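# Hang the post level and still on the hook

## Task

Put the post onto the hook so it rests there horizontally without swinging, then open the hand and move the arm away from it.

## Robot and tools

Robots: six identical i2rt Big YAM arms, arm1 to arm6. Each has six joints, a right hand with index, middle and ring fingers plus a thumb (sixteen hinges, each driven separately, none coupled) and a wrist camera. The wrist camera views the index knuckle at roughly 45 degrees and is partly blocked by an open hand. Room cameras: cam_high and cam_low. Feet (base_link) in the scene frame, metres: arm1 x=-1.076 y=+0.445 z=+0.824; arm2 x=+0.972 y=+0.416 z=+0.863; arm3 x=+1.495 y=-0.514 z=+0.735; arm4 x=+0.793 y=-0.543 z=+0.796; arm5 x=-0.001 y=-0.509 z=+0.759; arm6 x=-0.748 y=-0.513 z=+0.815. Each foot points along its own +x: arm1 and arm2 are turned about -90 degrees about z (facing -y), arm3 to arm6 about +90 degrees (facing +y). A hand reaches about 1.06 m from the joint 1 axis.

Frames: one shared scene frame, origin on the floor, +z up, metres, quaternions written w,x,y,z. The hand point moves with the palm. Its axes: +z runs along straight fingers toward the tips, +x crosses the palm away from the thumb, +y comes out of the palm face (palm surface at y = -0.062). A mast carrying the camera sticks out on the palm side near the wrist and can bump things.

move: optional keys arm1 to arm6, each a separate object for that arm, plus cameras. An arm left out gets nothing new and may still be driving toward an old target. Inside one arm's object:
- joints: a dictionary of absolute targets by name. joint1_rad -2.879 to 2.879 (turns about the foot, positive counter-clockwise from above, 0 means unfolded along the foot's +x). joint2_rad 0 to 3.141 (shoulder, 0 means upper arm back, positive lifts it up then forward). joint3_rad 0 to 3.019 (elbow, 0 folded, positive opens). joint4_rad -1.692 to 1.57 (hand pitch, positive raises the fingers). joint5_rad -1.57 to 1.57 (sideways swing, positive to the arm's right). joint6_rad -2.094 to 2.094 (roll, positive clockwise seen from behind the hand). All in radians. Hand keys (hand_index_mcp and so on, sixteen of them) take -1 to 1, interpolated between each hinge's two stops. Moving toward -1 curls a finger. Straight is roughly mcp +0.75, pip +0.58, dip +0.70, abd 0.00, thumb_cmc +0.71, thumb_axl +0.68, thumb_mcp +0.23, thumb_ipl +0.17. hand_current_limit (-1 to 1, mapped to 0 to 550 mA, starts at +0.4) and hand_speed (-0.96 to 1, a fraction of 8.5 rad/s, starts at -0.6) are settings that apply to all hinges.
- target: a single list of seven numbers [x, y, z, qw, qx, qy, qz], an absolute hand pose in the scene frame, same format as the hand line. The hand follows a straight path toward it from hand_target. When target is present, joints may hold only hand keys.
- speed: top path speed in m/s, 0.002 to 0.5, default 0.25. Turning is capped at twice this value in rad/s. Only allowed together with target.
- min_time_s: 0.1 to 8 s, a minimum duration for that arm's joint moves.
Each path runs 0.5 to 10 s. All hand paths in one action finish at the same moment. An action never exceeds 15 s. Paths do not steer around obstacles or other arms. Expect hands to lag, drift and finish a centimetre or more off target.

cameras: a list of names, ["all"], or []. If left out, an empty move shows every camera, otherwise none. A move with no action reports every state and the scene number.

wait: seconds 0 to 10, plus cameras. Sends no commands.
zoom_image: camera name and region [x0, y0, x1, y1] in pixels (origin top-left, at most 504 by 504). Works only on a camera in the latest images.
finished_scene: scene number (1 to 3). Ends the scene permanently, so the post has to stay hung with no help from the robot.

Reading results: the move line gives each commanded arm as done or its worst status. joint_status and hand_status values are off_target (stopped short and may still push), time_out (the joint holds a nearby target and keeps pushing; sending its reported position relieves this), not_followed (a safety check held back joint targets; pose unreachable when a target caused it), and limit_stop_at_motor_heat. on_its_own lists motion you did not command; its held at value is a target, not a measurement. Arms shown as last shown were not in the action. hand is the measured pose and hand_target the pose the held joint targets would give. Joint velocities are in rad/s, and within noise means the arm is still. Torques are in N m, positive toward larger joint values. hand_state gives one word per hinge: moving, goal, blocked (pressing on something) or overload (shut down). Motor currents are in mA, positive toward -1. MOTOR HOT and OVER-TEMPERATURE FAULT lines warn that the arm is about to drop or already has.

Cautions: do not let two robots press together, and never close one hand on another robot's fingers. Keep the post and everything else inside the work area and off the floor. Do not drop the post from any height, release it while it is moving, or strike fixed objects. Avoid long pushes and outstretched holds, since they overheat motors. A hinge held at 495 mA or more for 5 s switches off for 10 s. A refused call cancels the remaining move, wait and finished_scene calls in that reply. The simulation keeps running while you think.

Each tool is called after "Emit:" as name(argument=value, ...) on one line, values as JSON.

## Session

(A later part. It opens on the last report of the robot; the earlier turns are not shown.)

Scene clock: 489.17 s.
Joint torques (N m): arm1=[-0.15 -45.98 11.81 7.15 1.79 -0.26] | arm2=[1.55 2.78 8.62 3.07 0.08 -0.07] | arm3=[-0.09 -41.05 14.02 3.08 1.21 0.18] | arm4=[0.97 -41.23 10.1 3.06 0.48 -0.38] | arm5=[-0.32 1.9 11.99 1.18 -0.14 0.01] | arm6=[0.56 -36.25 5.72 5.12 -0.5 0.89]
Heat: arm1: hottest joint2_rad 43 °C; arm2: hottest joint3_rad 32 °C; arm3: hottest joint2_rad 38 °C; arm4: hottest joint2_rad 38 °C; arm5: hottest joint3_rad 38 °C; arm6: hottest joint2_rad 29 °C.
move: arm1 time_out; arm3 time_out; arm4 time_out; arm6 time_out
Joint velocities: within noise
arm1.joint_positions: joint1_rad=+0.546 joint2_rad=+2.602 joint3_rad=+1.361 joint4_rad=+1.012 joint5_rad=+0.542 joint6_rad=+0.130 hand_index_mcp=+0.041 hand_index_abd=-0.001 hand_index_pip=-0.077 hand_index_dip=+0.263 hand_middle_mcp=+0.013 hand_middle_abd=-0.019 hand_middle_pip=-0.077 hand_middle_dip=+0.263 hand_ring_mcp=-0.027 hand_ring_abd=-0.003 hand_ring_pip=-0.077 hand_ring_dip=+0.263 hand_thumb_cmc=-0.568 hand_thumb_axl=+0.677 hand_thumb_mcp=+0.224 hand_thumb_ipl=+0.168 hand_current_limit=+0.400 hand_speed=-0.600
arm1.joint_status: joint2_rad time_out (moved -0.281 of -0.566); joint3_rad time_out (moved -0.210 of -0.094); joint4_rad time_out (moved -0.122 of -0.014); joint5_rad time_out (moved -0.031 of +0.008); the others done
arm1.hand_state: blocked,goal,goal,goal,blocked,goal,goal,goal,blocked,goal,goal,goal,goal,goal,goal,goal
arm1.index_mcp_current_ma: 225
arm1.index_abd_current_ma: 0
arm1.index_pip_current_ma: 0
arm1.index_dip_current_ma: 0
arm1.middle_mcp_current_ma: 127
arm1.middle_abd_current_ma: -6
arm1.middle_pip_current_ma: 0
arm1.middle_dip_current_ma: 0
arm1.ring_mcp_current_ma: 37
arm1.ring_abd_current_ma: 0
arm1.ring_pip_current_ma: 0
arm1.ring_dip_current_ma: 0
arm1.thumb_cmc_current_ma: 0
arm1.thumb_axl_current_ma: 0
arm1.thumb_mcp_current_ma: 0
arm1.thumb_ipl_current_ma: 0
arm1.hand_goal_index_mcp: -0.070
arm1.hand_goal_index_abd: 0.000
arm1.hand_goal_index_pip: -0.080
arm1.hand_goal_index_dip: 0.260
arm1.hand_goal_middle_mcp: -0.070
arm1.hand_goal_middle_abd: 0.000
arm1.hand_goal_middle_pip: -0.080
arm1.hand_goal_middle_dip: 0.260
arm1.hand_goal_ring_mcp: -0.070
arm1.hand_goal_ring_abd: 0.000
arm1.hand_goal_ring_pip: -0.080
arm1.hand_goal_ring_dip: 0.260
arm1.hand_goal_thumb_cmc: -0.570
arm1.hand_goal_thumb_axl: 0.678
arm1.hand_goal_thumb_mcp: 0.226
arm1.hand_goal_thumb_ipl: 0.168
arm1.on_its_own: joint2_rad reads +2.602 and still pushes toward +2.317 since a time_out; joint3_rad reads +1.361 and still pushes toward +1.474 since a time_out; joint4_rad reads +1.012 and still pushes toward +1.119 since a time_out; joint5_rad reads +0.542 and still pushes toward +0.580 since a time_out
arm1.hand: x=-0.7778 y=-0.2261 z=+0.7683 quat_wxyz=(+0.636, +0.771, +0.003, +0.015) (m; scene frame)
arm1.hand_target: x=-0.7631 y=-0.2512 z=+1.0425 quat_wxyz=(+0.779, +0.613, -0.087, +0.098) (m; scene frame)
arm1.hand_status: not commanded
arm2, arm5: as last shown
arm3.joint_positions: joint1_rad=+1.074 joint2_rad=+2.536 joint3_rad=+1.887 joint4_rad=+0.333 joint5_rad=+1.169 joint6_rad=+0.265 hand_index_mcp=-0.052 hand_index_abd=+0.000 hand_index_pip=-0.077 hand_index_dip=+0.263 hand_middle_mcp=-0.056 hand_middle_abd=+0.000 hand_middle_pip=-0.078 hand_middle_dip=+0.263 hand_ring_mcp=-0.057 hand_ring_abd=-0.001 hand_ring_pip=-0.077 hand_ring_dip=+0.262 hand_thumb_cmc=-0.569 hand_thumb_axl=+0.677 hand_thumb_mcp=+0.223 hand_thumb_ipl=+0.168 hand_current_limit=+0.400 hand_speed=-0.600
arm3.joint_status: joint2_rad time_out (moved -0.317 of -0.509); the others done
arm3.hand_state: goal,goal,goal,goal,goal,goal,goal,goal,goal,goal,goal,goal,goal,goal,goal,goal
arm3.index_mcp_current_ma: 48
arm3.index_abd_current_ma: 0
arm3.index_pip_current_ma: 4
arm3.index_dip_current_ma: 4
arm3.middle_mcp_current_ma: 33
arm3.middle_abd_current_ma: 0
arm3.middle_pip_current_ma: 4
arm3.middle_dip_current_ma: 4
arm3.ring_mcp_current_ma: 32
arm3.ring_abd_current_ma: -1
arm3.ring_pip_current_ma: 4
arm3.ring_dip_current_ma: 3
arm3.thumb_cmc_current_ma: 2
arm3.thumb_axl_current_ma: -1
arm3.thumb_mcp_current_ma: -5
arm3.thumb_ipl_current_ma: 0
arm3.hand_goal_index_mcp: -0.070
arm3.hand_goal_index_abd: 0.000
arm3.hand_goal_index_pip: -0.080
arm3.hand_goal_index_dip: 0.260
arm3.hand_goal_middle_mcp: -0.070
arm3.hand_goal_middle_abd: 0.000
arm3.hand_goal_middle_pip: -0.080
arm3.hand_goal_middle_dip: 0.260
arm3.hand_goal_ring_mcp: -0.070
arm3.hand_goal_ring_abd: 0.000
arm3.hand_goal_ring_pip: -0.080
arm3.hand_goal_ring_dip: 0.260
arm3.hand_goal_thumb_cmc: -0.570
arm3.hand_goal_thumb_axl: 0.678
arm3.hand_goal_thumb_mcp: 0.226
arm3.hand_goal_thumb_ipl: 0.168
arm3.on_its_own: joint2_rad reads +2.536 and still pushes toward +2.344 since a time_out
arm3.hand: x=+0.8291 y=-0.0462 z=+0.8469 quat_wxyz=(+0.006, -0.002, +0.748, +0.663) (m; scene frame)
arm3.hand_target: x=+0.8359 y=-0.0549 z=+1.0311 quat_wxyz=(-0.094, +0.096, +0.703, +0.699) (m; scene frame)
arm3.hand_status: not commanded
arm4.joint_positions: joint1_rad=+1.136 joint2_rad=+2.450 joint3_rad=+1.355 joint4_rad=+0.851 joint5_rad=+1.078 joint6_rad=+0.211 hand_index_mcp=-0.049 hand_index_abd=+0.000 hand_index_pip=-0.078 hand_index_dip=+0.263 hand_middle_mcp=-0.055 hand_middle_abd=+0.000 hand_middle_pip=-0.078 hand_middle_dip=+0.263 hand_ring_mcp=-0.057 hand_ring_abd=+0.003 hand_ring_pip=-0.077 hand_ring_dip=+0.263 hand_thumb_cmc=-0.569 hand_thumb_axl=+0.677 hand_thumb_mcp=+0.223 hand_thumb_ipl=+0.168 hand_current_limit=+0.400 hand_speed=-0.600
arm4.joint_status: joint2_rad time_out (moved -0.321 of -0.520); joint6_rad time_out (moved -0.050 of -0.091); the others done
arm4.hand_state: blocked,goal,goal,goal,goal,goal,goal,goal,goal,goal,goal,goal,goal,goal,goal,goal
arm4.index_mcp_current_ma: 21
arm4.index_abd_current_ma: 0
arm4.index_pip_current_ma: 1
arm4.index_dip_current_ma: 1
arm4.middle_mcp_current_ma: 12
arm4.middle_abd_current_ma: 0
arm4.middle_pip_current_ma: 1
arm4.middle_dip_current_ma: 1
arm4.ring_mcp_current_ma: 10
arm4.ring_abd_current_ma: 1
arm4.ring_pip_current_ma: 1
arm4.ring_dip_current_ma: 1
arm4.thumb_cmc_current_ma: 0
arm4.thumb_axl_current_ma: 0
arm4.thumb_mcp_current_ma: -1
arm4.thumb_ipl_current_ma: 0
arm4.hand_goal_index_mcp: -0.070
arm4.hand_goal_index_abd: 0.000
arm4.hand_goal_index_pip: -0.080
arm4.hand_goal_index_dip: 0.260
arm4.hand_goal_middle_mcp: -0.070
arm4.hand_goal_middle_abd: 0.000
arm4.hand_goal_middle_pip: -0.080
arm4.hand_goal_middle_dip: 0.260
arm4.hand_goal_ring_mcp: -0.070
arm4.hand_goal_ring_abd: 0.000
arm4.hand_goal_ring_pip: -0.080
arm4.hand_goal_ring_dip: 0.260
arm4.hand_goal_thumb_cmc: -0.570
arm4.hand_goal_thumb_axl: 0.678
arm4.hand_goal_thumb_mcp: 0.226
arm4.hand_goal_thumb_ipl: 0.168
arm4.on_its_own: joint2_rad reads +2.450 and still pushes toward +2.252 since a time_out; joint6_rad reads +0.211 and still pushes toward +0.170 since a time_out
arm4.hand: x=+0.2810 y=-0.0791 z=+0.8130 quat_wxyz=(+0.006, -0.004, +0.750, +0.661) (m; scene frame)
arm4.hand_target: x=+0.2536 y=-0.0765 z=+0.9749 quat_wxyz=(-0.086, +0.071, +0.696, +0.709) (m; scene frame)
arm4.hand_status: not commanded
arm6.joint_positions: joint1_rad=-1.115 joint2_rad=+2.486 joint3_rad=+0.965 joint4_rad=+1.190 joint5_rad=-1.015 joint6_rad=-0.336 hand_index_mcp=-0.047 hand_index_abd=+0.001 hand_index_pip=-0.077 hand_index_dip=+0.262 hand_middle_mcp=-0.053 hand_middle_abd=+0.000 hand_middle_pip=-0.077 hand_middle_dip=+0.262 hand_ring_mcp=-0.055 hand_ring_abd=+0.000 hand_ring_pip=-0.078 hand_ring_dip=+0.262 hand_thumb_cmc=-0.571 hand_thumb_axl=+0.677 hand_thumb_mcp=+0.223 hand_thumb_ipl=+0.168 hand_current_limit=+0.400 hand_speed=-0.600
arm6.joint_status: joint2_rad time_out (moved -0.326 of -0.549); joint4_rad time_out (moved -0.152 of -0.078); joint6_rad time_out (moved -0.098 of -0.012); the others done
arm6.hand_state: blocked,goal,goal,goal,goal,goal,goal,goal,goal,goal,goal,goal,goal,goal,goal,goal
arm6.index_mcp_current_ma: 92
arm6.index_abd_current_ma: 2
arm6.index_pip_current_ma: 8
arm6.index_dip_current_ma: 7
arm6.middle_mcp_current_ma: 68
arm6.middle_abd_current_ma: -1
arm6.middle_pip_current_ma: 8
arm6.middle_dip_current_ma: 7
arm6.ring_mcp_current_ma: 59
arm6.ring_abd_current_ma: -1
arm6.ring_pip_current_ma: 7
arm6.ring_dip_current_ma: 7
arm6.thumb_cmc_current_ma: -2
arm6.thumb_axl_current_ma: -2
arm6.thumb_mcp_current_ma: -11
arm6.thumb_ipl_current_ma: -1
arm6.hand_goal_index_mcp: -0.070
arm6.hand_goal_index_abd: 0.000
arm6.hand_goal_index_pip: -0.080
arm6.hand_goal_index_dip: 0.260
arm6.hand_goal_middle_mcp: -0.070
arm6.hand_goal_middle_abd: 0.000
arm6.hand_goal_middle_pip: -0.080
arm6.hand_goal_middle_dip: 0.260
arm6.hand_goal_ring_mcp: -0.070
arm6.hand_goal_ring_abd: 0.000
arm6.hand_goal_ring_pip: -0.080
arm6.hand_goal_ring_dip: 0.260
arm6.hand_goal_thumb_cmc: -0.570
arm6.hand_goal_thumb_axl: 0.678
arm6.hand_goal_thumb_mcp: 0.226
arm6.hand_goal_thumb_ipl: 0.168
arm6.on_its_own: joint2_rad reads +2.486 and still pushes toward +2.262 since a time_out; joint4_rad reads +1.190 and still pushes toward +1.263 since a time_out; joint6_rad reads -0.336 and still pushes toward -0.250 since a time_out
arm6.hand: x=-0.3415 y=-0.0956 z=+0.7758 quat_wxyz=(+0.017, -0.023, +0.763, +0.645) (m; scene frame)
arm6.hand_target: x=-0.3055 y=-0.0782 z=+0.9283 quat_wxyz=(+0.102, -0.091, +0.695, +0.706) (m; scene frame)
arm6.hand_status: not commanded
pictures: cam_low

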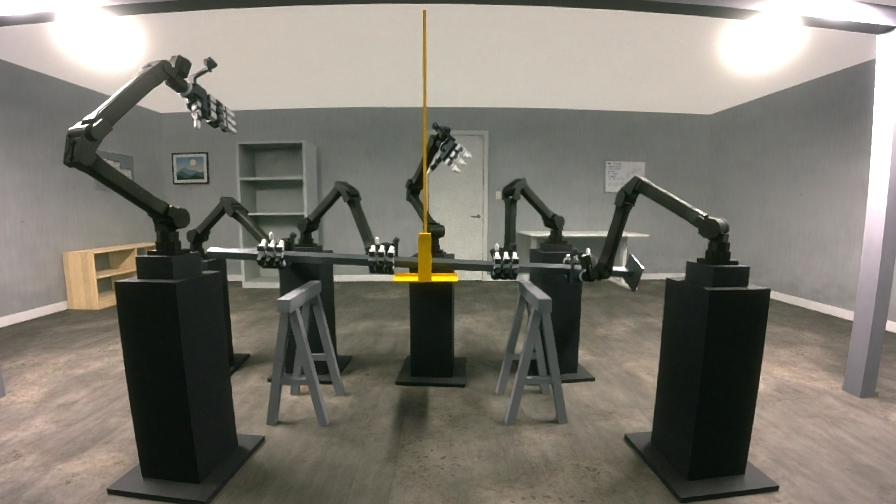

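Emit:
move(arm1={"joints":{"joint1_rad":0.894,"joint2_rad":2.287,"joint3_rad":1.429,"joint4_rad":1.074,"joint5_rad":0.94,"joint6_rad":0.17},"min_time_s":7}, arm3={"joints":{"joint1_rad":0.858,"joint2_rad":2.334,"joint3_rad":1.739,"joint4_rad":0.621,"joint5_rad":0.97,"joint6_rad":0.21},"min_time_s":7}, arm4={"joints":{"joint1_rad":0.849,"joint2_rad":2.251,"joint3_rad":1.352,"joint4_rad":1.046,"joint5_rad":0.795,"joint6_rad":0.10},"min_time_s":7}, arm6={"joints":{"joint1_rad":-1.033,"joint2_rad":2.295,"joint3_rad":1.546,"joint4_rad":0.954,"joint5_rad":-0.945,"joint6_rad":-0.14},"min_time_s":7}, cameras=["arm5_cam_wrist","cam_low"])

Emit:
zoom_image(camera="arm5_cam_wrist", region=[400, 120, 600, 270])

Scene clock: 560.33 s.
Joint torques (N m): arm1=[3.08 -42.17 11.45 5.93 2.27 0.66] | arm2=[1.55 2.73 8.68 3.06 0.09 -0.07] | arm3=[-0.32 -38.18 11.88 5.07 0.63 -0.34] | arm4=[-1.03 -40.47 9.87 4.64 0.07 -0.8] | arm5=[-0.15 1.67 11.96 1.17 -0.14 0.03] | arm6=[2.2 -41.41 12.78 6.52 -1.15 0.57]
Heat: arm1: hottest joint2_rad 65 °C; arm2: hottest joint3_rad 32 °C; arm3: hottest joint2_rad 50 °C; arm4: hottest joint2_rad 50 °C; arm5: hottest joint3_rad 39 °C; arm6: hottest joint2_rad 35 °C.
move: arm1 time_out; arm3 time_out; arm4 time_out; arm6 time_out
Joint velocities: within noise
arm1.joint_positions: joint1_rad=+0.847 joint2_rad=+2.535 joint3_rad=+1.322 joint4_rad=+0.990 joint5_rad=+0.892 joint6_rad=+0.106 hand_index_mcp=+0.067 hand_index_abd=-0.042 hand_index_pip=-0.077 hand_index_dip=+0.263 hand_middle_mcp=-0.032 hand_middle_abd=-0.005 hand_middle_pip=-0.077 hand_middle_dip=+0.263 hand_ring_mcp=-0.055 hand_ring_abd=-0.003 hand_ring_pip=-0.077 hand_ring_dip=+0.263 hand_thumb_cmc=-0.568 hand_thumb_axl=+0.677 hand_thumb_mcp=+0.224 hand_thumb_ipl=+0.168 hand_current_limit=+0.400 hand_speed=-0.600
arm1.joint_status: joint1_rad time_out (moved +0.301 of +0.348); joint2_rad time_out (moved -0.068 of -0.315); joint3_rad time_out (moved -0.039 of +0.068); joint4_rad time_out (moved -0.021 of +0.062); joint5_rad time_out (moved +0.350 of +0.398); joint6_rad time_out (moved -0.024 of +0.040)
arm1.hand_state: blocked,blocked,goal,goal,blocked,goal,goal,goal,goal,goal,goal,goal,goal,goal,goal,goal
arm1.index_mcp_current_ma: 334
arm1.index_abd_current_ma: -24
arm1.index_pip_current_ma: 0
arm1.index_dip_current_ma: 0
arm1.middle_mcp_current_ma: 29
arm1.middle_abd_current_ma: 0
arm1.middle_pip_current_ma: 0
arm1.middle_dip_current_ma: 0
arm1.ring_mcp_current_ma: 5
arm1.ring_abd_current_ma: 0
arm1.ring_pip_current_ma: 0
arm1.ring_dip_current_ma: 0
arm1.thumb_cmc_current_ma: 0
arm1.thumb_axl_current_ma: 0
arm1.thumb_mcp_current_ma: 0
arm1.thumb_ipl_current_ma: 0
arm1.hand_goal_index_mcp: -0.070
arm1.hand_goal_index_abd: 0.000
arm1.hand_goal_index_pip: -0.080
arm1.hand_goal_index_dip: 0.260
arm1.hand_goal_middle_mcp: -0.070
arm1.hand_goal_middle_abd: 0.000
arm1.hand_goal_middle_pip: -0.080
arm1.hand_goal_middle_dip: 0.260
arm1.hand_goal_ring_mcp: -0.070
arm1.hand_goal_ring_abd: 0.000
arm1.hand_goal_ring_pip: -0.080
arm1.hand_goal_ring_dip: 0.260
arm1.hand_goal_thumb_cmc: -0.570
arm1.hand_goal_thumb_axl: 0.678
arm1.hand_goal_thumb_mcp: 0.226
arm1.hand_goal_thumb_ipl: 0.168
arm1.on_its_own: joint1_rad reads +0.847 and still pushes toward +0.894 since a time_out; joint2_rad reads +2.535 and still pushes toward +2.287 since a time_out; joint3_rad reads +1.322 and still pushes toward +1.429 since a time_out; joint4_rad reads +0.990 and still pushes toward +1.074 since a time_out; joint5_rad reads +0.892 and still pushes toward +0.940 since a time_out; joint6_rad reads +0.106 and still pushes toward +0.170 since a time_out
arm1.hand: x=-0.6511 y=-0.1067 z=+0.8096 quat_wxyz=(+0.657, +0.753, +0.013, -0.026) (m; scene frame)
arm1.hand_target: x=-0.6163 y=-0.1024 z=+1.0238 quat_wxyz=(+0.741, +0.647, -0.125, +0.124) (m; scene frame)
arm1.hand_status: not commanded
arm2, arm5: as last shown
arm3.joint_positions: joint1_rad=+0.852 joint2_rad=+2.504 joint3_rad=+1.683 joint4_rad=+0.549 joint5_rad=+0.962 joint6_rad=+0.250 hand_index_mcp=-0.052 hand_index_abd=+0.000 hand_index_pip=-0.077 hand_index_dip=+0.263 hand_middle_mcp=-0.056 hand_middle_abd=+0.000 hand_middle_pip=-0.078 hand_middle_dip=+0.263 hand_ring_mcp=-0.057 hand_ring_abd=-0.001 hand_ring_pip=-0.077 hand_ring_dip=+0.262 hand_thumb_cmc=-0.569 hand_thumb_axl=+0.677 hand_thumb_mcp=+0.223 hand_thumb_ipl=+0.168 hand_current_limit=+0.400 hand_speed=-0.600
arm3.joint_status: joint2_rad time_out (moved -0.032 of -0.202); joint4_rad time_out (moved +0.217 of +0.288); joint6_rad time_out (moved -0.015 of -0.055); the others done
arm3.hand_state: goal,goal,goal,goal,goal,goal,goal,goal,goal,goal,goal,goal,goal,goal,goal,goal
arm3.index_mcp_current_ma: 48
arm3.index_abd_current_ma: 0
arm3.index_pip_current_ma: 4
arm3.index_dip_current_ma: 4
arm3.middle_mcp_current_ma: 33
arm3.middle_abd_current_ma: 0
arm3.middle_pip_current_ma: 4
arm3.middle_dip_current_ma: 4
arm3.ring_mcp_current_ma: 32
arm3.ring_abd_current_ma: -1
arm3.ring_pip_current_ma: 4
arm3.ring_dip_current_ma: 3
arm3.thumb_cmc_current_ma: 2
arm3.thumb_axl_current_ma: -1
arm3.thumb_mcp_current_ma: -5
arm3.thumb_ipl_current_ma: 0
arm3.hand_goal_index_mcp: -0.070
arm3.hand_goal_index_abd: 0.000
arm3.hand_goal_index_pip: -0.080
arm3.hand_goal_index_dip: 0.260
arm3.hand_goal_middle_mcp: -0.070
arm3.hand_goal_middle_abd: 0.000
arm3.hand_goal_middle_pip: -0.080
arm3.hand_goal_middle_dip: 0.260
arm3.hand_goal_ring_mcp: -0.070
arm3.hand_goal_ring_abd: 0.000
arm3.hand_goal_ring_pip: -0.080
arm3.hand_goal_ring_dip: 0.260
arm3.hand_goal_thumb_cmc: -0.570
arm3.hand_goal_thumb_axl: 0.678
arm3.hand_goal_thumb_mcp: 0.226
arm3.hand_goal_thumb_ipl: 0.168
arm3.on_its_own: joint2_rad reads +2.504 and still pushes toward +2.334 since a time_out; joint4_rad reads +0.549 and still pushes toward +0.621 since a time_out; joint6_rad reads +0.250 and still pushes toward +0.210 since a time_out
arm3.hand: x=+0.9549 y=+0.0723 z=+0.8033 quat_wxyz=(-0.007, +0.024, +0.759, +0.651) (m; scene frame)
arm3.hand_target: x=+0.9486 y=+0.0711 z=+0.9696 quat_wxyz=(-0.085, +0.089, +0.696, +0.707) (m; scene frame)
arm3.hand_status: not commanded
arm4.joint_positions: joint1_rad=+0.861 joint2_rad=+2.447 joint3_rad=+1.281 joint4_rad=+0.961 joint5_rad=+0.800 joint6_rad=+0.184 hand_index_mcp=-0.054 hand_index_abd=+0.000 hand_index_pip=-0.078 hand_index_dip=+0.263 hand_middle_mcp=-0.055 hand_middle_abd=+0.000 hand_middle_pip=-0.078 hand_middle_dip=+0.263 hand_ring_mcp=-0.057 hand_ring_abd=+0.003 hand_ring_pip=-0.077 hand_ring_dip=+0.263 hand_thumb_cmc=-0.569 hand_thumb_axl=+0.677 hand_thumb_mcp=+0.223 hand_thumb_ipl=+0.168 hand_current_limit=+0.400 hand_speed=-0.600
arm4.joint_status: joint2_rad time_out (moved -0.003 of -0.199); joint4_rad time_out (moved +0.110 of +0.195); joint6_rad time_out (moved -0.028 of -0.111); the others done
arm4.hand_state: goal,goal,goal,goal,goal,goal,goal,goal,goal,goal,goal,goal,goal,goal,goal,goal
arm4.index_mcp_current_ma: 14
arm4.index_abd_current_ma: 0
arm4.index_pip_current_ma: 1
arm4.index_dip_current_ma: 1
arm4.middle_mcp_current_ma: 12
arm4.middle_abd_current_ma: 0
arm4.middle_pip_current_ma: 1
arm4.middle_dip_current_ma: 1
arm4.ring_mcp_current_ma: 10
arm4.ring_abd_current_ma: 1
arm4.ring_pip_current_ma: 1
arm4.ring_dip_current_ma: 1
arm4.thumb_cmc_current_ma: 0
arm4.thumb_axl_current_ma: 0
arm4.thumb_mcp_current_ma: -1
arm4.thumb_ipl_current_ma: 0
arm4.hand_goal_index_mcp: -0.070
arm4.hand_goal_index_abd: 0.000
arm4.hand_goal_index_pip: -0.080
arm4.hand_goal_index_dip: 0.260
arm4.hand_goal_middle_mcp: -0.070
arm4.hand_goal_middle_abd: 0.000
arm4.hand_goal_middle_pip: -0.080
arm4.hand_goal_middle_dip: 0.260
arm4.hand_goal_ring_mcp: -0.070
arm4.hand_goal_ring_abd: 0.000
arm4.hand_goal_ring_pip: -0.080
arm4.hand_goal_ring_dip: 0.260
arm4.hand_goal_thumb_cmc: -0.570
arm4.hand_goal_thumb_axl: 0.678
arm4.hand_goal_thumb_mcp: 0.226
arm4.hand_goal_thumb_ipl: 0.168
arm4.on_its_own: joint2_rad reads +2.447 and still pushes toward +2.251 since a time_out; joint4_rad reads +0.961 and still pushes toward +1.046 since a time_out; joint6_rad reads +0.184 and still pushes toward +0.100 since a time_out
arm4.hand: x=+0.3975 y=+0.0400 z=+0.7990 quat_wxyz=(-0.009, +0.010, +0.759, +0.651) (m; scene frame)
arm4.hand_target: x=+0.3830 y=+0.0589 z=+0.9756 quat_wxyz=(-0.073, +0.066, +0.671, +0.735) (m; scene frame)
arm4.hand_status: not commanded
arm6.joint_positions: joint1_rad=-1.050 joint2_rad=+2.522 joint3_rad=+1.413 joint4_rad=+0.850 joint5_rad=-0.920 joint6_rad=-0.200 hand_index_mcp=-0.030 hand_index_abd=+0.001 hand_index_pip=-0.077 hand_index_dip=+0.262 hand_middle_mcp=-0.055 hand_middle_abd=+0.000 hand_middle_pip=-0.077 hand_middle_dip=+0.262 hand_ring_mcp=-0.055 hand_ring_abd=+0.000 hand_ring_pip=-0.078 hand_ring_dip=+0.262 hand_thumb_cmc=-0.571 hand_thumb_axl=+0.677 hand_thumb_mcp=+0.223 hand_thumb_ipl=+0.168 hand_current_limit=+0.400 hand_speed=-0.600
arm6.joint_status: joint2_rad time_out (moved +0.037 of -0.191); joint3_rad time_out (moved +0.448 of +0.581); joint4_rad time_out (moved -0.339 of -0.236); joint6_rad time_out (moved +0.136 of +0.196); the others done
arm6.hand_state: blocked,goal,goal,goal,goal,goal,goal,goal,goal,goal,goal,goal,goal,goal,goal,goal
arm6.index_mcp_current_ma: 173
arm6.index_abd_current_ma: 2
arm6.index_pip_current_ma: 8
arm6.index_dip_current_ma: 7
arm6.middle_mcp_current_ma: 59
arm6.middle_abd_current_ma: -1
arm6.middle_pip_current_ma: 8
arm6.middle_dip_current_ma: 7
arm6.ring_mcp_current_ma: 57
arm6.ring_abd_current_ma: -1
arm6.ring_pip_current_ma: 7
arm6.ring_dip_current_ma: 7
arm6.thumb_cmc_current_ma: -2
arm6.thumb_axl_current_ma: -2
arm6.thumb_mcp_current_ma: -11
arm6.thumb_ipl_current_ma: -1
arm6.hand_goal_index_mcp: -0.070
arm6.hand_goal_index_abd: 0.000
arm6.hand_goal_index_pip: -0.080
arm6.hand_goal_index_dip: 0.260
arm6.hand_goal_middle_mcp: -0.070
arm6.hand_goal_middle_abd: 0.000
arm6.hand_goal_middle_pip: -0.080
arm6.hand_goal_middle_dip: 0.260
arm6.hand_goal_ring_mcp: -0.070
arm6.hand_goal_ring_abd: 0.000
arm6.hand_goal_ring_pip: -0.080
arm6.hand_goal_ring_dip: 0.260
arm6.hand_goal_thumb_cmc: -0.570
arm6.hand_goal_thumb_axl: 0.678
arm6.hand_goal_thumb_mcp: 0.226
arm6.hand_goal_thumb_ipl: 0.168
arm6.on_its_own: joint2_rad reads +2.522 and still pushes toward +2.295 since a time_out; joint3_rad reads +1.413 and still pushes toward +1.526 since a time_out; joint4_rad reads +0.850 and still pushes toward +0.954 since a time_out; joint6_rad reads -0.200 and still pushes toward -0.140 since a time_out
arm6.hand: x=-0.2143 y=+0.0167 z=+0.8108 quat_wxyz=(+0.010, +0.014, +0.758, +0.652) (m; scene frame)
arm6.hand_target: x=-0.2051 y=+0.0381 z=+1.0432 quat_wxyz=(+0.109, -0.098, +0.659, +0.738) (m; scene frame)
arm6.hand_status: not commanded
pictures: arm5_cam_wrist, cam_low

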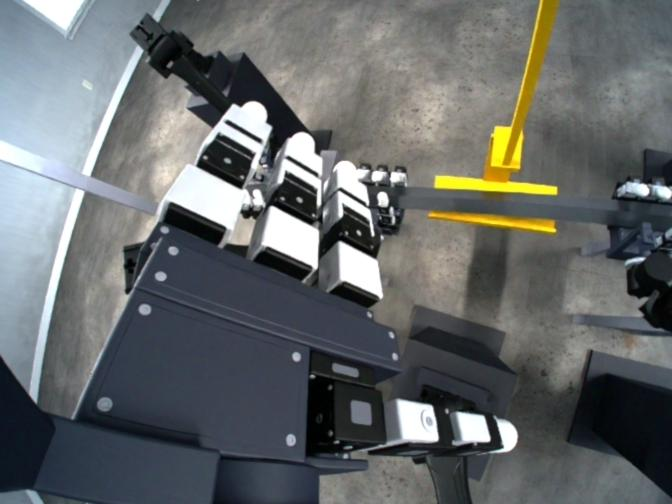

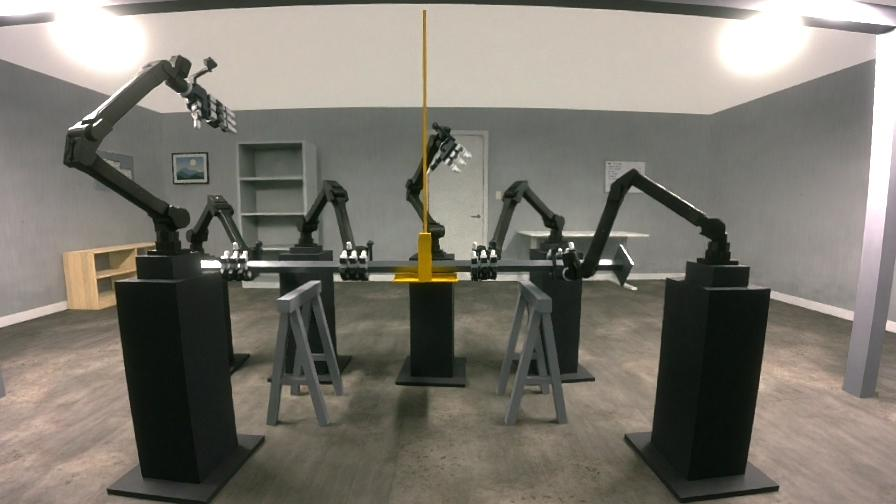

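Scaled by 2.520 from the camera's 672x504 image, which has a finer 960x720 frame.

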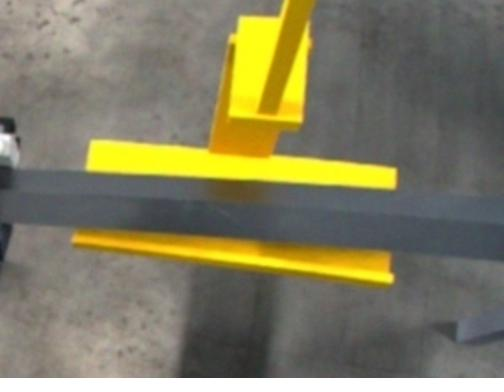

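Emit:
move(arm1={"joints":{"joint1_rad":0.979,"joint2_rad":2.275,"joint3_rad":1.328,"joint4_rad":1.137,"joint5_rad":1.02,"joint6_rad":0.205},"min_time_s":4}, arm3={"joints":{"joint1_rad":0.841,"joint2_rad":2.348,"joint3_rad":1.769,"joint4_rad":0.609,"joint5_rad":0.953,"joint6_rad":0.20},"min_time_s":4}, arm4={"joints":{"joint1_rad":0.815,"joint2_rad":2.271,"joint3_rad":1.404,"joint4_rad":1.02,"joint5_rad":0.762,"joint6_rad":0.09},"min_time_s":4}, arm6={"joints":{"joint1_rad":-0.971,"joint2_rad":2.348,"joint3_rad":1.633,"joint4_rad":0.938,"joint5_rad":-0.888,"joint6_rad":-0.12},"min_time_s":4}, cameras=["arm5_cam_wrist"])

Emit:
zoom_image(camera="arm5_cam_wrist", region=[400, 120, 600, 270])

Scene clock: 620.13 s.
Joint torques (N m): arm1=[2.32 -39.82 9.36 7.8 1.71 0.16] | arm2=[1.49 2.84 8.64 3.06 0.08 -0.07] | arm3=[-1.26 -37.01 14.28 4.55 0.75 -0.13] | arm4=[-1.32 -38.95 13.11 4.12 0.62 -0.78] | arm5=[-0.03 1.79 11.97 1.24 -0.14 0.02] | arm6=[2.55 -39.88 13.16 6.42 -1.3 0.24]
Heat: arm1: hottest joint2_rad 74 °C; arm2: hottest joint3_rad 32 °C; arm3: hottest joint2_rad 55 °C; arm4: hottest joint2_rad 57 °C; arm5: hottest joint3_rad 39 °C; arm6: hottest joint2_rad 42 °C.
move: arm1 time_out; arm3 time_out; arm4 time_out; arm6 time_out
Joint velocities: within noise
arm1.joint_positions: joint1_rad=+0.939 joint2_rad=+2.507 joint3_rad=+1.246 joint4_rad=+1.006 joint5_rad=+0.987 joint6_rad=+0.193 hand_index_mcp=-0.010 hand_index_abd=-0.005 hand_index_pip=-0.077 hand_index_dip=+0.263 hand_middle_mcp=-0.057 hand_middle_abd=-0.003 hand_middle_pip=-0.077 hand_middle_dip=+0.263 hand_ring_mcp=-0.056 hand_ring_abd=-0.003 hand_ring_pip=-0.077 hand_ring_dip=+0.263 hand_thumb_cmc=-0.568 hand_thumb_axl=+0.677 hand_thumb_mcp=+0.224 hand_thumb_ipl=+0.168 hand_current_limit=+0.400 hand_speed=-0.600
arm1.joint_status: joint2_rad time_out (moved -0.027 of -0.260); joint4_rad time_out (moved +0.016 of +0.147); joint5_rad time_out (moved +0.095 of +0.128); the others done
arm1.hand_state: blocked,goal,goal,goal,goal,goal,goal,goal,goal,goal,goal,goal,goal,goal,goal,goal
arm1.index_mcp_current_ma: 69
arm1.index_abd_current_ma: 0
arm1.index_pip_current_ma: 0
arm1.index_dip_current_ma: 0
arm1.middle_mcp_current_ma: 4
arm1.middle_abd_current_ma: 0
arm1.middle_pip_current_ma: 0
arm1.middle_dip_current_ma: 0
arm1.ring_mcp_current_ma: 5
arm1.ring_abd_current_ma: 0
arm1.ring_pip_current_ma: 0
arm1.ring_dip_current_ma: 0
arm1.thumb_cmc_current_ma: 0
arm1.thumb_axl_current_ma: 0
arm1.thumb_mcp_current_ma: 0
arm1.thumb_ipl_current_ma: 0
arm1.hand_goal_index_mcp: -0.070
arm1.hand_goal_index_abd: 0.000
arm1.hand_goal_index_pip: -0.080
arm1.hand_goal_index_dip: 0.260
arm1.hand_goal_middle_mcp: -0.070
arm1.hand_goal_middle_abd: 0.000
arm1.hand_goal_middle_pip: -0.080
arm1.hand_goal_middle_dip: 0.260
arm1.hand_goal_ring_mcp: -0.070
arm1.hand_goal_ring_abd: 0.000
arm1.hand_goal_ring_pip: -0.080
arm1.hand_goal_ring_dip: 0.260
arm1.hand_goal_thumb_cmc: -0.570
arm1.hand_goal_thumb_axl: 0.678
arm1.hand_goal_thumb_mcp: 0.226
arm1.hand_goal_thumb_ipl: 0.168
arm1.on_its_own: joint2_rad reads +2.507 and still pushes toward +2.275 since a time_out; joint4_rad reads +1.006 and still pushes toward +1.137 since a time_out; joint5_rad reads +0.987 and still pushes toward +1.020 since a time_out
arm1.hand: x=-0.6433 y=-0.0513 z=+0.8095 quat_wxyz=(+0.658, +0.753, -0.007, -0.013) (m; scene frame)
arm1.hand_target: x=-0.6104 y=-0.0450 z=+0.9987 quat_wxyz=(+0.731, +0.657, -0.131, +0.134) (m; scene frame)
arm1.hand_status: not commanded
arm2, arm5: as last shown
arm3.joint_positions: joint1_rad=+0.846 joint2_rad=+2.503 joint3_rad=+1.683 joint4_rad=+0.549 joint5_rad=+0.942 joint6_rad=+0.222 hand_index_mcp=-0.054 hand_index_abd=+0.000 hand_index_pip=-0.077 hand_index_dip=+0.263 hand_middle_mcp=-0.056 hand_middle_abd=+0.000 hand_middle_pip=-0.078 hand_middle_dip=+0.263 hand_ring_mcp=-0.057 hand_ring_abd=-0.001 hand_ring_pip=-0.077 hand_ring_dip=+0.262 hand_thumb_cmc=-0.569 hand_thumb_axl=+0.677 hand_thumb_mcp=+0.223 hand_thumb_ipl=+0.168 hand_current_limit=+0.400 hand_speed=-0.600
arm3.joint_status: joint2_rad time_out (moved -0.001 of -0.156); joint4_rad time_out (moved +0.000 of +0.060); the others done
arm3.hand_state: goal,goal,goal,goal,goal,goal,goal,goal,goal,goal,goal,goal,goal,goal,goal,goal
arm3.index_mcp_current_ma: 39
arm3.index_abd_current_ma: 0
arm3.index_pip_current_ma: 4
arm3.index_dip_current_ma: 4
arm3.middle_mcp_current_ma: 33
arm3.middle_abd_current_ma: 0
arm3.middle_pip_current_ma: 4
arm3.middle_dip_current_ma: 4
arm3.ring_mcp_current_ma: 32
arm3.ring_abd_current_ma: -1
arm3.ring_pip_current_ma: 4
arm3.ring_dip_current_ma: 3
arm3.thumb_cmc_current_ma: 2
arm3.thumb_axl_current_ma: -1
arm3.thumb_mcp_current_ma: -5
arm3.thumb_ipl_current_ma: 0
arm3.hand_goal_index_mcp: -0.070
arm3.hand_goal_index_abd: 0.000
arm3.hand_goal_index_pip: -0.080
arm3.hand_goal_index_dip: 0.260
arm3.hand_goal_middle_mcp: -0.070
arm3.hand_goal_middle_abd: 0.000
arm3.hand_goal_middle_pip: -0.080
arm3.hand_goal_middle_dip: 0.260
arm3.hand_goal_ring_mcp: -0.070
arm3.hand_goal_ring_abd: 0.000
arm3.hand_goal_ring_pip: -0.080
arm3.hand_goal_ring_dip: 0.260
arm3.hand_goal_thumb_cmc: -0.570
arm3.hand_goal_thumb_axl: 0.678
arm3.hand_goal_thumb_mcp: 0.226
arm3.hand_goal_thumb_ipl: 0.168
arm3.on_its_own: joint2_rad reads +2.503 and still pushes toward +2.348 since a time_out; joint4_rad reads +0.549 and still pushes toward +0.609 since a time_out
arm3.hand: x=+0.9524 y=+0.0763 z=+0.8037 quat_wxyz=(-0.004, +0.009, +0.760, +0.649) (m; scene frame)
arm3.hand_target: x=+0.9497 y=+0.0846 z=+0.9714 quat_wxyz=(-0.083, +0.087, +0.695, +0.709) (m; scene frame)
arm3.hand_status: not commanded
arm4.joint_positions: joint1_rad=+0.831 joint2_rad=+2.447 joint3_rad=+1.288 joint4_rad=+0.951 joint5_rad=+0.752 joint6_rad=+0.172 hand_index_mcp=-0.053 hand_index_abd=+0.000 hand_index_pip=-0.078 hand_index_dip=+0.263 hand_middle_mcp=-0.044 hand_middle_abd=+0.000 hand_middle_pip=-0.078 hand_middle_dip=+0.263 hand_ring_mcp=-0.035 hand_ring_abd=+0.003 hand_ring_pip=-0.077 hand_ring_dip=+0.263 hand_thumb_cmc=-0.569 hand_thumb_axl=+0.677 hand_thumb_mcp=+0.223 hand_thumb_ipl=+0.168 hand_current_limit=+0.400 hand_speed=-0.600
arm4.joint_status: joint2_rad time_out (moved +0.000 of -0.176); joint3_rad time_out (moved +0.007 of +0.123); joint4_rad time_out (moved -0.010 of +0.059); joint6_rad time_out (moved -0.012 of -0.094); the others done
arm4.hand_state: goal,goal,goal,goal,blocked,goal,goal,goal,blocked,goal,goal,goal,goal,goal,goal,goal
arm4.index_mcp_current_ma: 15
arm4.index_abd_current_ma: 0
arm4.index_pip_current_ma: 1
arm4.index_dip_current_ma: 1
arm4.middle_mcp_current_ma: 29
arm4.middle_abd_current_ma: 0
arm4.middle_pip_current_ma: 1
arm4.middle_dip_current_ma: 1
arm4.ring_mcp_current_ma: 48
arm4.ring_abd_current_ma: 1
arm4.ring_pip_current_ma: 1
arm4.ring_dip_current_ma: 1
arm4.thumb_cmc_current_ma: 0
arm4.thumb_axl_current_ma: 0
arm4.thumb_mcp_current_ma: -1
arm4.thumb_ipl_current_ma: 0
arm4.hand_goal_index_mcp: -0.070
arm4.hand_goal_index_abd: 0.000
arm4.hand_goal_index_pip: -0.080
arm4.hand_goal_index_dip: 0.260
arm4.hand_goal_middle_mcp: -0.070
arm4.hand_goal_middle_abd: 0.000
arm4.hand_goal_middle_pip: -0.080
arm4.hand_goal_middle_dip: 0.260
arm4.hand_goal_ring_mcp: -0.070
arm4.hand_goal_ring_abd: 0.000
arm4.hand_goal_ring_pip: -0.080
arm4.hand_goal_ring_dip: 0.260
arm4.hand_goal_thumb_cmc: -0.570
arm4.hand_goal_thumb_axl: 0.678
arm4.hand_goal_thumb_mcp: 0.226
arm4.hand_goal_thumb_ipl: 0.168
arm4.on_its_own: joint2_rad reads +2.447 and still pushes toward +2.271 since a time_out; joint3_rad reads +1.288 and still pushes toward +1.401 since a time_out; joint4_rad reads +0.951 and still pushes toward +1.020 since a time_out; joint6_rad reads +0.172 and still pushes toward +0.090 since a time_out
arm4.hand: x=+0.4047 y=+0.0552 z=+0.7980 quat_wxyz=(-0.012, +0.001, +0.762, +0.647) (m; scene frame)
arm4.hand_target: x=+0.3881 y=+0.0830 z=+0.9777 quat_wxyz=(-0.068, +0.062, +0.669, +0.737) (m; scene frame)
arm4.hand_status: not commanded
arm6.joint_positions: joint1_rad=-0.994 joint2_rad=+2.553 joint3_rad=+1.497 joint4_rad=+0.839 joint5_rad=-0.859 joint6_rad=-0.151 hand_index_mcp=-0.049 hand_index_abd=+0.001 hand_index_pip=-0.078 hand_index_dip=+0.262 hand_middle_mcp=-0.056 hand_middle_abd=+0.000 hand_middle_pip=-0.077 hand_middle_dip=+0.262 hand_ring_mcp=-0.056 hand_ring_abd=+0.000 hand_ring_pip=-0.078 hand_ring_dip=+0.262 hand_thumb_cmc=-0.571 hand_thumb_axl=+0.677 hand_thumb_mcp=+0.223 hand_thumb_ipl=+0.168 hand_current_limit=+0.400 hand_speed=-0.600
arm6.joint_status: joint2_rad time_out (moved +0.031 of -0.174); joint3_rad time_out (moved +0.084 of +0.220); joint4_rad time_out (moved -0.011 of +0.088); the others done
arm6.hand_state: blocked,goal,goal,goal,goal,goal,goal,goal,goal,goal,goal,goal,goal,goal,goal,goal
arm6.index_mcp_current_ma: 85
arm6.index_abd_current_ma: 2
arm6.index_pip_current_ma: 8
arm6.index_dip_current_ma: 7
arm6.middle_mcp_current_ma: 56
arm6.middle_abd_current_ma: -1
arm6.middle_pip_current_ma: 8
arm6.middle_dip_current_ma: 7
arm6.ring_mcp_current_ma: 55
arm6.ring_abd_current_ma: -1
arm6.ring_pip_current_ma: 7
arm6.ring_dip_current_ma: 7
arm6.thumb_cmc_current_ma: -2
arm6.thumb_axl_current_ma: -2
arm6.thumb_mcp_current_ma: -11
arm6.thumb_ipl_current_ma: -1
arm6.hand_goal_index_mcp: -0.070
arm6.hand_goal_index_abd: 0.000
arm6.hand_goal_index_pip: -0.080
arm6.hand_goal_index_dip: 0.260
arm6.hand_goal_middle_mcp: -0.070
arm6.hand_goal_middle_abd: 0.000
arm6.hand_goal_middle_pip: -0.080
arm6.hand_goal_middle_dip: 0.260
arm6.hand_goal_ring_mcp: -0.070
arm6.hand_goal_ring_abd: 0.000
arm6.hand_goal_ring_pip: -0.080
arm6.hand_goal_ring_dip: 0.260
arm6.hand_goal_thumb_cmc: -0.570
arm6.hand_goal_thumb_axl: 0.678
arm6.hand_goal_thumb_mcp: 0.226
arm6.hand_goal_thumb_ipl: 0.168
arm6.on_its_own: joint2_rad reads +2.553 and still pushes toward +2.348 since a time_out; joint3_rad reads +1.497 and still pushes toward +1.610 since a time_out; joint4_rad reads +0.839 and still pushes toward +0.938 since a time_out
arm6.hand: x=-0.2138 y=+0.0577 z=+0.8149 quat_wxyz=(+0.011, +0.020, +0.753, +0.657) (m; scene frame)
arm6.hand_target: x=-0.2147 y=+0.0822 z=+1.0393 quat_wxyz=(+0.102, -0.095, +0.653, +0.745) (m; scene frame)
arm6.hand_status: not commanded
pictures: arm5_cam_wrist

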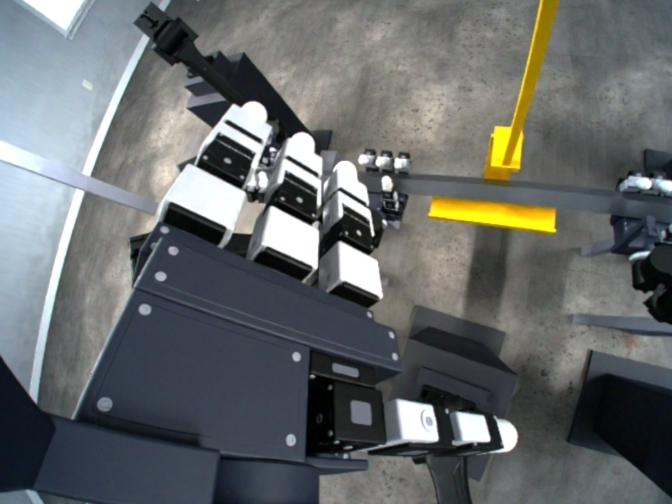

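Scaled by 2.520 from the camera's 672x504 image, which has a finer 960x720 frame.

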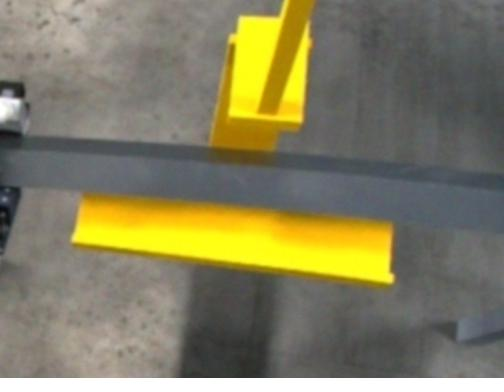

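Emit:
move(arm1={"joints":{"joint1_rad":0.945,"joint2_rad":2.578,"joint3_rad":1.336,"joint4_rad":1.122,"joint5_rad":0.99,"joint6_rad":0.19},"min_time_s":4}, arm3={"joints":{"joint1_rad":0.864,"joint2_rad":2.535,"joint3_rad":1.705,"joint4_rad":0.65,"joint5_rad":0.96,"joint6_rad":0.215},"min_time_s":4}, arm4={"joints":{"joint1_rad":0.844,"joint2_rad":2.492,"joint3_rad":1.344,"joint4_rad":1.043,"joint5_rad":0.764,"joint6_rad":0.15},"min_time_s":4}, arm6={"joints":{"joint1_rad":-1.0,"joint2_rad":2.622,"joint3_rad":1.583,"joint4_rad":0.946,"joint5_rad":-0.865,"joint6_rad":-0.145},"min_time_s":4}, cameras=["arm5_cam_wrist","cam_low"])

Emit:
zoom_image(camera="arm5_cam_wrist", region=[400, 120, 600, 270])

Emit:
zoom_image(camera="cam_low", region=[380, 240, 480, 300])

Scene clock: 651.70 s.
Joint torques (N m): arm1=[-0.32 -21.66 6.46 4.4 0.91 -0.1] | arm2=[1.55 2.78 8.66 3.07 0.08 -0.08] | arm3=[-0.73 -25.76 8.98 3.34 0.44 0.03] | arm4=[0.85 -24.82 7.95 3.15 0.08 -0.12] | arm5=[-0.09 1.73 11.96 1.22 -0.15 0.01] | arm6=[-0.09 -23.94 8.2 4.16 -0.36 -0.07]
Heat: arm1: hottest joint2_rad 74 °C; arm2: hottest joint3_rad 32 °C; arm3: hottest joint2_rad 52 °C; arm4: hottest joint2_rad 56 °C; arm5: hottest joint3_rad 39 °C; arm6: hottest joint2_rad 42 °C.
move: arm1 done; arm3 done; arm4 done; arm6 done
Joint velocities: within noise
arm1.joint_positions: joint1_rad=+0.942 joint2_rad=+2.603 joint3_rad=+1.291 joint4_rad=+1.072 joint5_rad=+0.975 joint6_rad=+0.204 hand_index_mcp=-0.040 hand_index_abd=-0.001 hand_index_pip=-0.077 hand_index_dip=+0.263 hand_middle_mcp=-0.057 hand_middle_abd=-0.002 hand_middle_pip=-0.077 hand_middle_dip=+0.263 hand_ring_mcp=-0.056 hand_ring_abd=-0.003 hand_ring_pip=-0.077 hand_ring_dip=+0.263 hand_thumb_cmc=-0.568 hand_thumb_axl=+0.677 hand_thumb_mcp=+0.224 hand_thumb_ipl=+0.168 hand_current_limit=+0.400 hand_speed=-0.600
arm1.joint_status: all done
arm1.hand_state: blocked,goal,goal,goal,goal,goal,goal,goal,goal,goal,goal,goal,goal,goal,goal,goal
arm1.index_mcp_current_ma: 19
arm1.index_abd_current_ma: 0
arm1.index_pip_current_ma: 0
arm1.index_dip_current_ma: 0
arm1.middle_mcp_current_ma: 4
arm1.middle_abd_current_ma: 0
arm1.middle_pip_current_ma: 0
arm1.middle_dip_current_ma: 0
arm1.ring_mcp_current_ma: 5
arm1.ring_abd_current_ma: 0
arm1.ring_pip_current_ma: 0
arm1.ring_dip_current_ma: 0
arm1.thumb_cmc_current_ma: 0
arm1.thumb_axl_current_ma: 0
arm1.thumb_mcp_current_ma: 0
arm1.thumb_ipl_current_ma: 0
arm1.hand_goal_index_mcp: -0.070
arm1.hand_goal_index_abd: 0.000
arm1.hand_goal_index_pip: -0.080
arm1.hand_goal_index_dip: 0.260
arm1.hand_goal_middle_mcp: -0.070
arm1.hand_goal_middle_abd: 0.000
arm1.hand_goal_middle_pip: -0.080
arm1.hand_goal_middle_dip: 0.260
arm1.hand_goal_ring_mcp: -0.070
arm1.hand_goal_ring_abd: 0.000
arm1.hand_goal_ring_pip: -0.080
arm1.hand_goal_ring_dip: 0.260
arm1.hand_goal_thumb_cmc: -0.570
arm1.hand_goal_thumb_axl: 0.678
arm1.hand_goal_thumb_mcp: 0.226
arm1.hand_goal_thumb_ipl: 0.168
arm1.hand: x=-0.6439 y=-0.0481 z=+0.7722 quat_wxyz=(+0.660, +0.751, -0.010, +0.001) (m; scene frame)
arm1.hand_target: x=-0.6310 y=-0.0546 z=+0.8074 quat_wxyz=(+0.684, +0.727, -0.041, +0.030) (m; scene frame)
arm1.hand_status: not commanded
arm2, arm5: as last shown
arm3.joint_positions: joint1_rad=+0.863 joint2_rad=+2.548 joint3_rad=+1.683 joint4_rad=+0.616 joint5_rad=+0.957 joint6_rad=+0.221 hand_index_mcp=-0.052 hand_index_abd=+0.000 hand_index_pip=-0.077 hand_index_dip=+0.263 hand_middle_mcp=-0.053 hand_middle_abd=+0.000 hand_middle_pip=-0.078 hand_middle_dip=+0.263 hand_ring_mcp=-0.054 hand_ring_abd=-0.001 hand_ring_pip=-0.077 hand_ring_dip=+0.262 hand_thumb_cmc=-0.569 hand_thumb_axl=+0.677 hand_thumb_mcp=+0.224 hand_thumb_ipl=+0.168 hand_current_limit=+0.400 hand_speed=-0.600
arm3.joint_status: all done
arm3.hand_state: goal,goal,goal,goal,goal,goal,goal,goal,goal,goal,goal,goal,goal,goal,goal,goal
arm3.index_mcp_current_ma: 46
arm3.index_abd_current_ma: 0
arm3.index_pip_current_ma: 4
arm3.index_dip_current_ma: 4
arm3.middle_mcp_current_ma: 44
arm3.middle_abd_current_ma: 0
arm3.middle_pip_current_ma: 4
arm3.middle_dip_current_ma: 4
arm3.ring_mcp_current_ma: 39
arm3.ring_abd_current_ma: -1
arm3.ring_pip_current_ma: 4
arm3.ring_dip_current_ma: 3
arm3.thumb_cmc_current_ma: 2
arm3.thumb_axl_current_ma: -1
arm3.thumb_mcp_current_ma: -5
arm3.thumb_ipl_current_ma: 0
arm3.hand_goal_index_mcp: -0.070
arm3.hand_goal_index_abd: 0.000
arm3.hand_goal_index_pip: -0.080
arm3.hand_goal_index_dip: 0.260
arm3.hand_goal_middle_mcp: -0.070
arm3.hand_goal_middle_abd: 0.000
arm3.hand_goal_middle_pip: -0.080
arm3.hand_goal_middle_dip: 0.260
arm3.hand_goal_ring_mcp: -0.070
arm3.hand_goal_ring_abd: 0.000
arm3.hand_goal_ring_pip: -0.080
arm3.hand_goal_ring_dip: 0.260
arm3.hand_goal_thumb_cmc: -0.570
arm3.hand_goal_thumb_axl: 0.678
arm3.hand_goal_thumb_mcp: 0.226
arm3.hand_goal_thumb_ipl: 0.168
arm3.hand: x=+0.9501 y=+0.0632 z=+0.7807 quat_wxyz=(-0.010, +0.013, +0.755, +0.655) (m; scene frame)
arm3.hand_target: x=+0.9459 y=+0.0650 z=+0.8050 quat_wxyz=(-0.029, +0.030, +0.742, +0.670) (m; scene frame)
arm3.hand_status: not commanded
arm4.joint_positions: joint1_rad=+0.829 joint2_rad=+2.503 joint3_rad=+1.296 joint4_rad=+1.001 joint5_rad=+0.768 joint6_rad=+0.162 hand_index_mcp=-0.055 hand_index_abd=+0.000 hand_index_pip=-0.078 hand_index_dip=+0.263 hand_middle_mcp=-0.054 hand_middle_abd=+0.000 hand_middle_pip=-0.078 hand_middle_dip=+0.263 hand_ring_mcp=-0.054 hand_ring_abd=+0.002 hand_ring_pip=-0.077 hand_ring_dip=+0.263 hand_thumb_cmc=-0.569 hand_thumb_axl=+0.677 hand_thumb_mcp=+0.223 hand_thumb_ipl=+0.168 hand_current_limit=+0.400 hand_speed=-0.600
arm4.joint_status: all done
arm4.hand_state: goal,goal,goal,goal,goal,goal,goal,goal,goal,goal,goal,goal,goal,goal,goal,goal
arm4.index_mcp_current_ma: 12
arm4.index_abd_current_ma: 0
arm4.index_pip_current_ma: 1
arm4.index_dip_current_ma: 1
arm4.middle_mcp_current_ma: 13
arm4.middle_abd_current_ma: 0
arm4.middle_pip_current_ma: 1
arm4.middle_dip_current_ma: 1
arm4.ring_mcp_current_ma: 14
arm4.ring_abd_current_ma: 0
arm4.ring_pip_current_ma: 1
arm4.ring_dip_current_ma: 1
arm4.thumb_cmc_current_ma: 0
arm4.thumb_axl_current_ma: 0
arm4.thumb_mcp_current_ma: -1
arm4.thumb_ipl_current_ma: 0
arm4.hand_goal_index_mcp: -0.070
arm4.hand_goal_index_abd: 0.000
arm4.hand_goal_index_pip: -0.080
arm4.hand_goal_index_dip: 0.260
arm4.hand_goal_middle_mcp: -0.070
arm4.hand_goal_middle_abd: 0.000
arm4.hand_goal_middle_pip: -0.080
arm4.hand_goal_middle_dip: 0.260
arm4.hand_goal_ring_mcp: -0.070
arm4.hand_goal_ring_abd: 0.000
arm4.hand_goal_ring_pip: -0.080
arm4.hand_goal_ring_dip: 0.260
arm4.hand_goal_thumb_cmc: -0.570
arm4.hand_goal_thumb_axl: 0.678
arm4.hand_goal_thumb_mcp: 0.226
arm4.hand_goal_thumb_ipl: 0.168
arm4.hand: x=+0.4124 y=+0.0499 z=+0.7734 quat_wxyz=(-0.003, +0.003, +0.761, +0.649) (m; scene frame)
arm4.hand_target: x=+0.3918 y=+0.0543 z=+0.8047 quat_wxyz=(-0.033, +0.015, +0.737, +0.675) (m; scene frame)
arm4.hand_status: not commanded
arm6.joint_positions: joint1_rad=-0.994 joint2_rad=+2.643 joint3_rad=+1.533 joint4_rad=+0.900 joint5_rad=-0.860 joint6_rad=-0.148 hand_index_mcp=-0.036 hand_index_abd=+0.001 hand_index_pip=-0.078 hand_index_dip=+0.262 hand_middle_mcp=-0.050 hand_middle_abd=+0.000 hand_middle_pip=-0.077 hand_middle_dip=+0.262 hand_ring_mcp=-0.055 hand_ring_abd=+0.000 hand_ring_pip=-0.078 hand_ring_dip=+0.262 hand_thumb_cmc=-0.571 hand_thumb_axl=+0.677 hand_thumb_mcp=+0.223 hand_thumb_ipl=+0.168 hand_current_limit=+0.400 hand_speed=-0.600
arm6.joint_status: all done
arm6.hand_state: blocked,goal,goal,goal,blocked,goal,goal,goal,goal,goal,goal,goal,goal,goal,goal,goal
arm6.index_mcp_current_ma: 144
arm6.index_abd_current_ma: 2
arm6.index_pip_current_ma: 8
arm6.index_dip_current_ma: 7
arm6.middle_mcp_current_ma: 82
arm6.middle_abd_current_ma: -1
arm6.middle_pip_current_ma: 8
arm6.middle_dip_current_ma: 7
arm6.ring_mcp_current_ma: 57
arm6.ring_abd_current_ma: -1
arm6.ring_pip_current_ma: 7
arm6.ring_dip_current_ma: 7
arm6.thumb_cmc_current_ma: -2
arm6.thumb_axl_current_ma: -2
arm6.thumb_mcp_current_ma: -11
arm6.thumb_ipl_current_ma: -1
arm6.hand_goal_index_mcp: -0.070
arm6.hand_goal_index_abd: 0.000
arm6.hand_goal_index_pip: -0.080
arm6.hand_goal_index_dip: 0.260
arm6.hand_goal_middle_mcp: -0.070
arm6.hand_goal_middle_abd: 0.000
arm6.hand_goal_middle_pip: -0.080
arm6.hand_goal_middle_dip: 0.260
arm6.hand_goal_ring_mcp: -0.070
arm6.hand_goal_ring_abd: 0.000
arm6.hand_goal_ring_pip: -0.080
arm6.hand_goal_ring_dip: 0.260
arm6.hand_goal_thumb_cmc: -0.570
arm6.hand_goal_thumb_axl: 0.678
arm6.hand_goal_thumb_mcp: 0.226
arm6.hand_goal_thumb_ipl: 0.168
arm6.hand: x=-0.2187 y=+0.0544 z=+0.7745 quat_wxyz=(+0.012, +0.019, +0.752, +0.659) (m; scene frame)
arm6.hand_target: x=-0.2041 y=+0.0597 z=+0.8195 quat_wxyz=(+0.045, -0.010, +0.726, +0.686) (m; scene frame)
arm6.hand_status: not commanded
pictures: arm5_cam_wrist, cam_low

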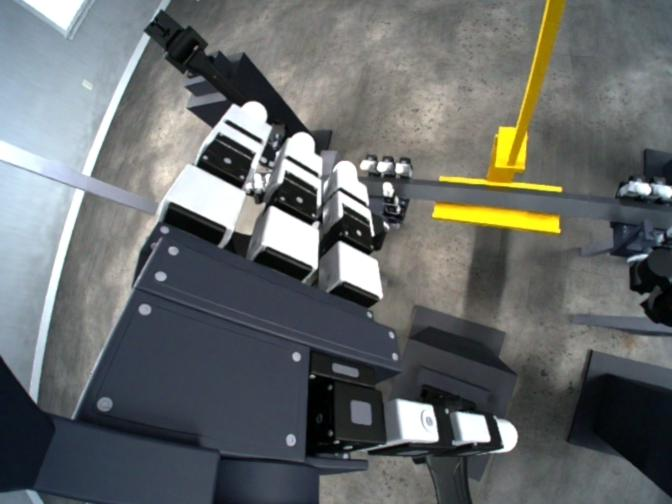

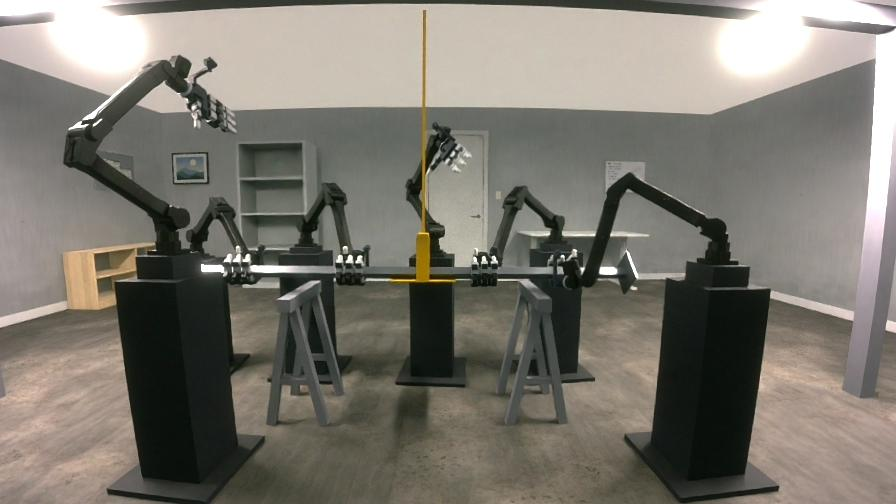

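Scaled by 2.520 from the camera's 672x504 image, which has a finer 960x720 frame.

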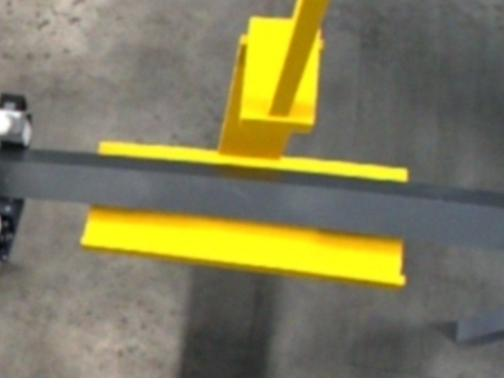

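Scaled by 5.040.

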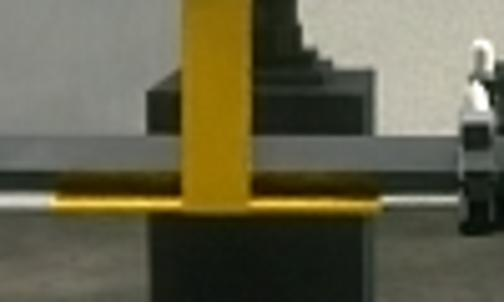

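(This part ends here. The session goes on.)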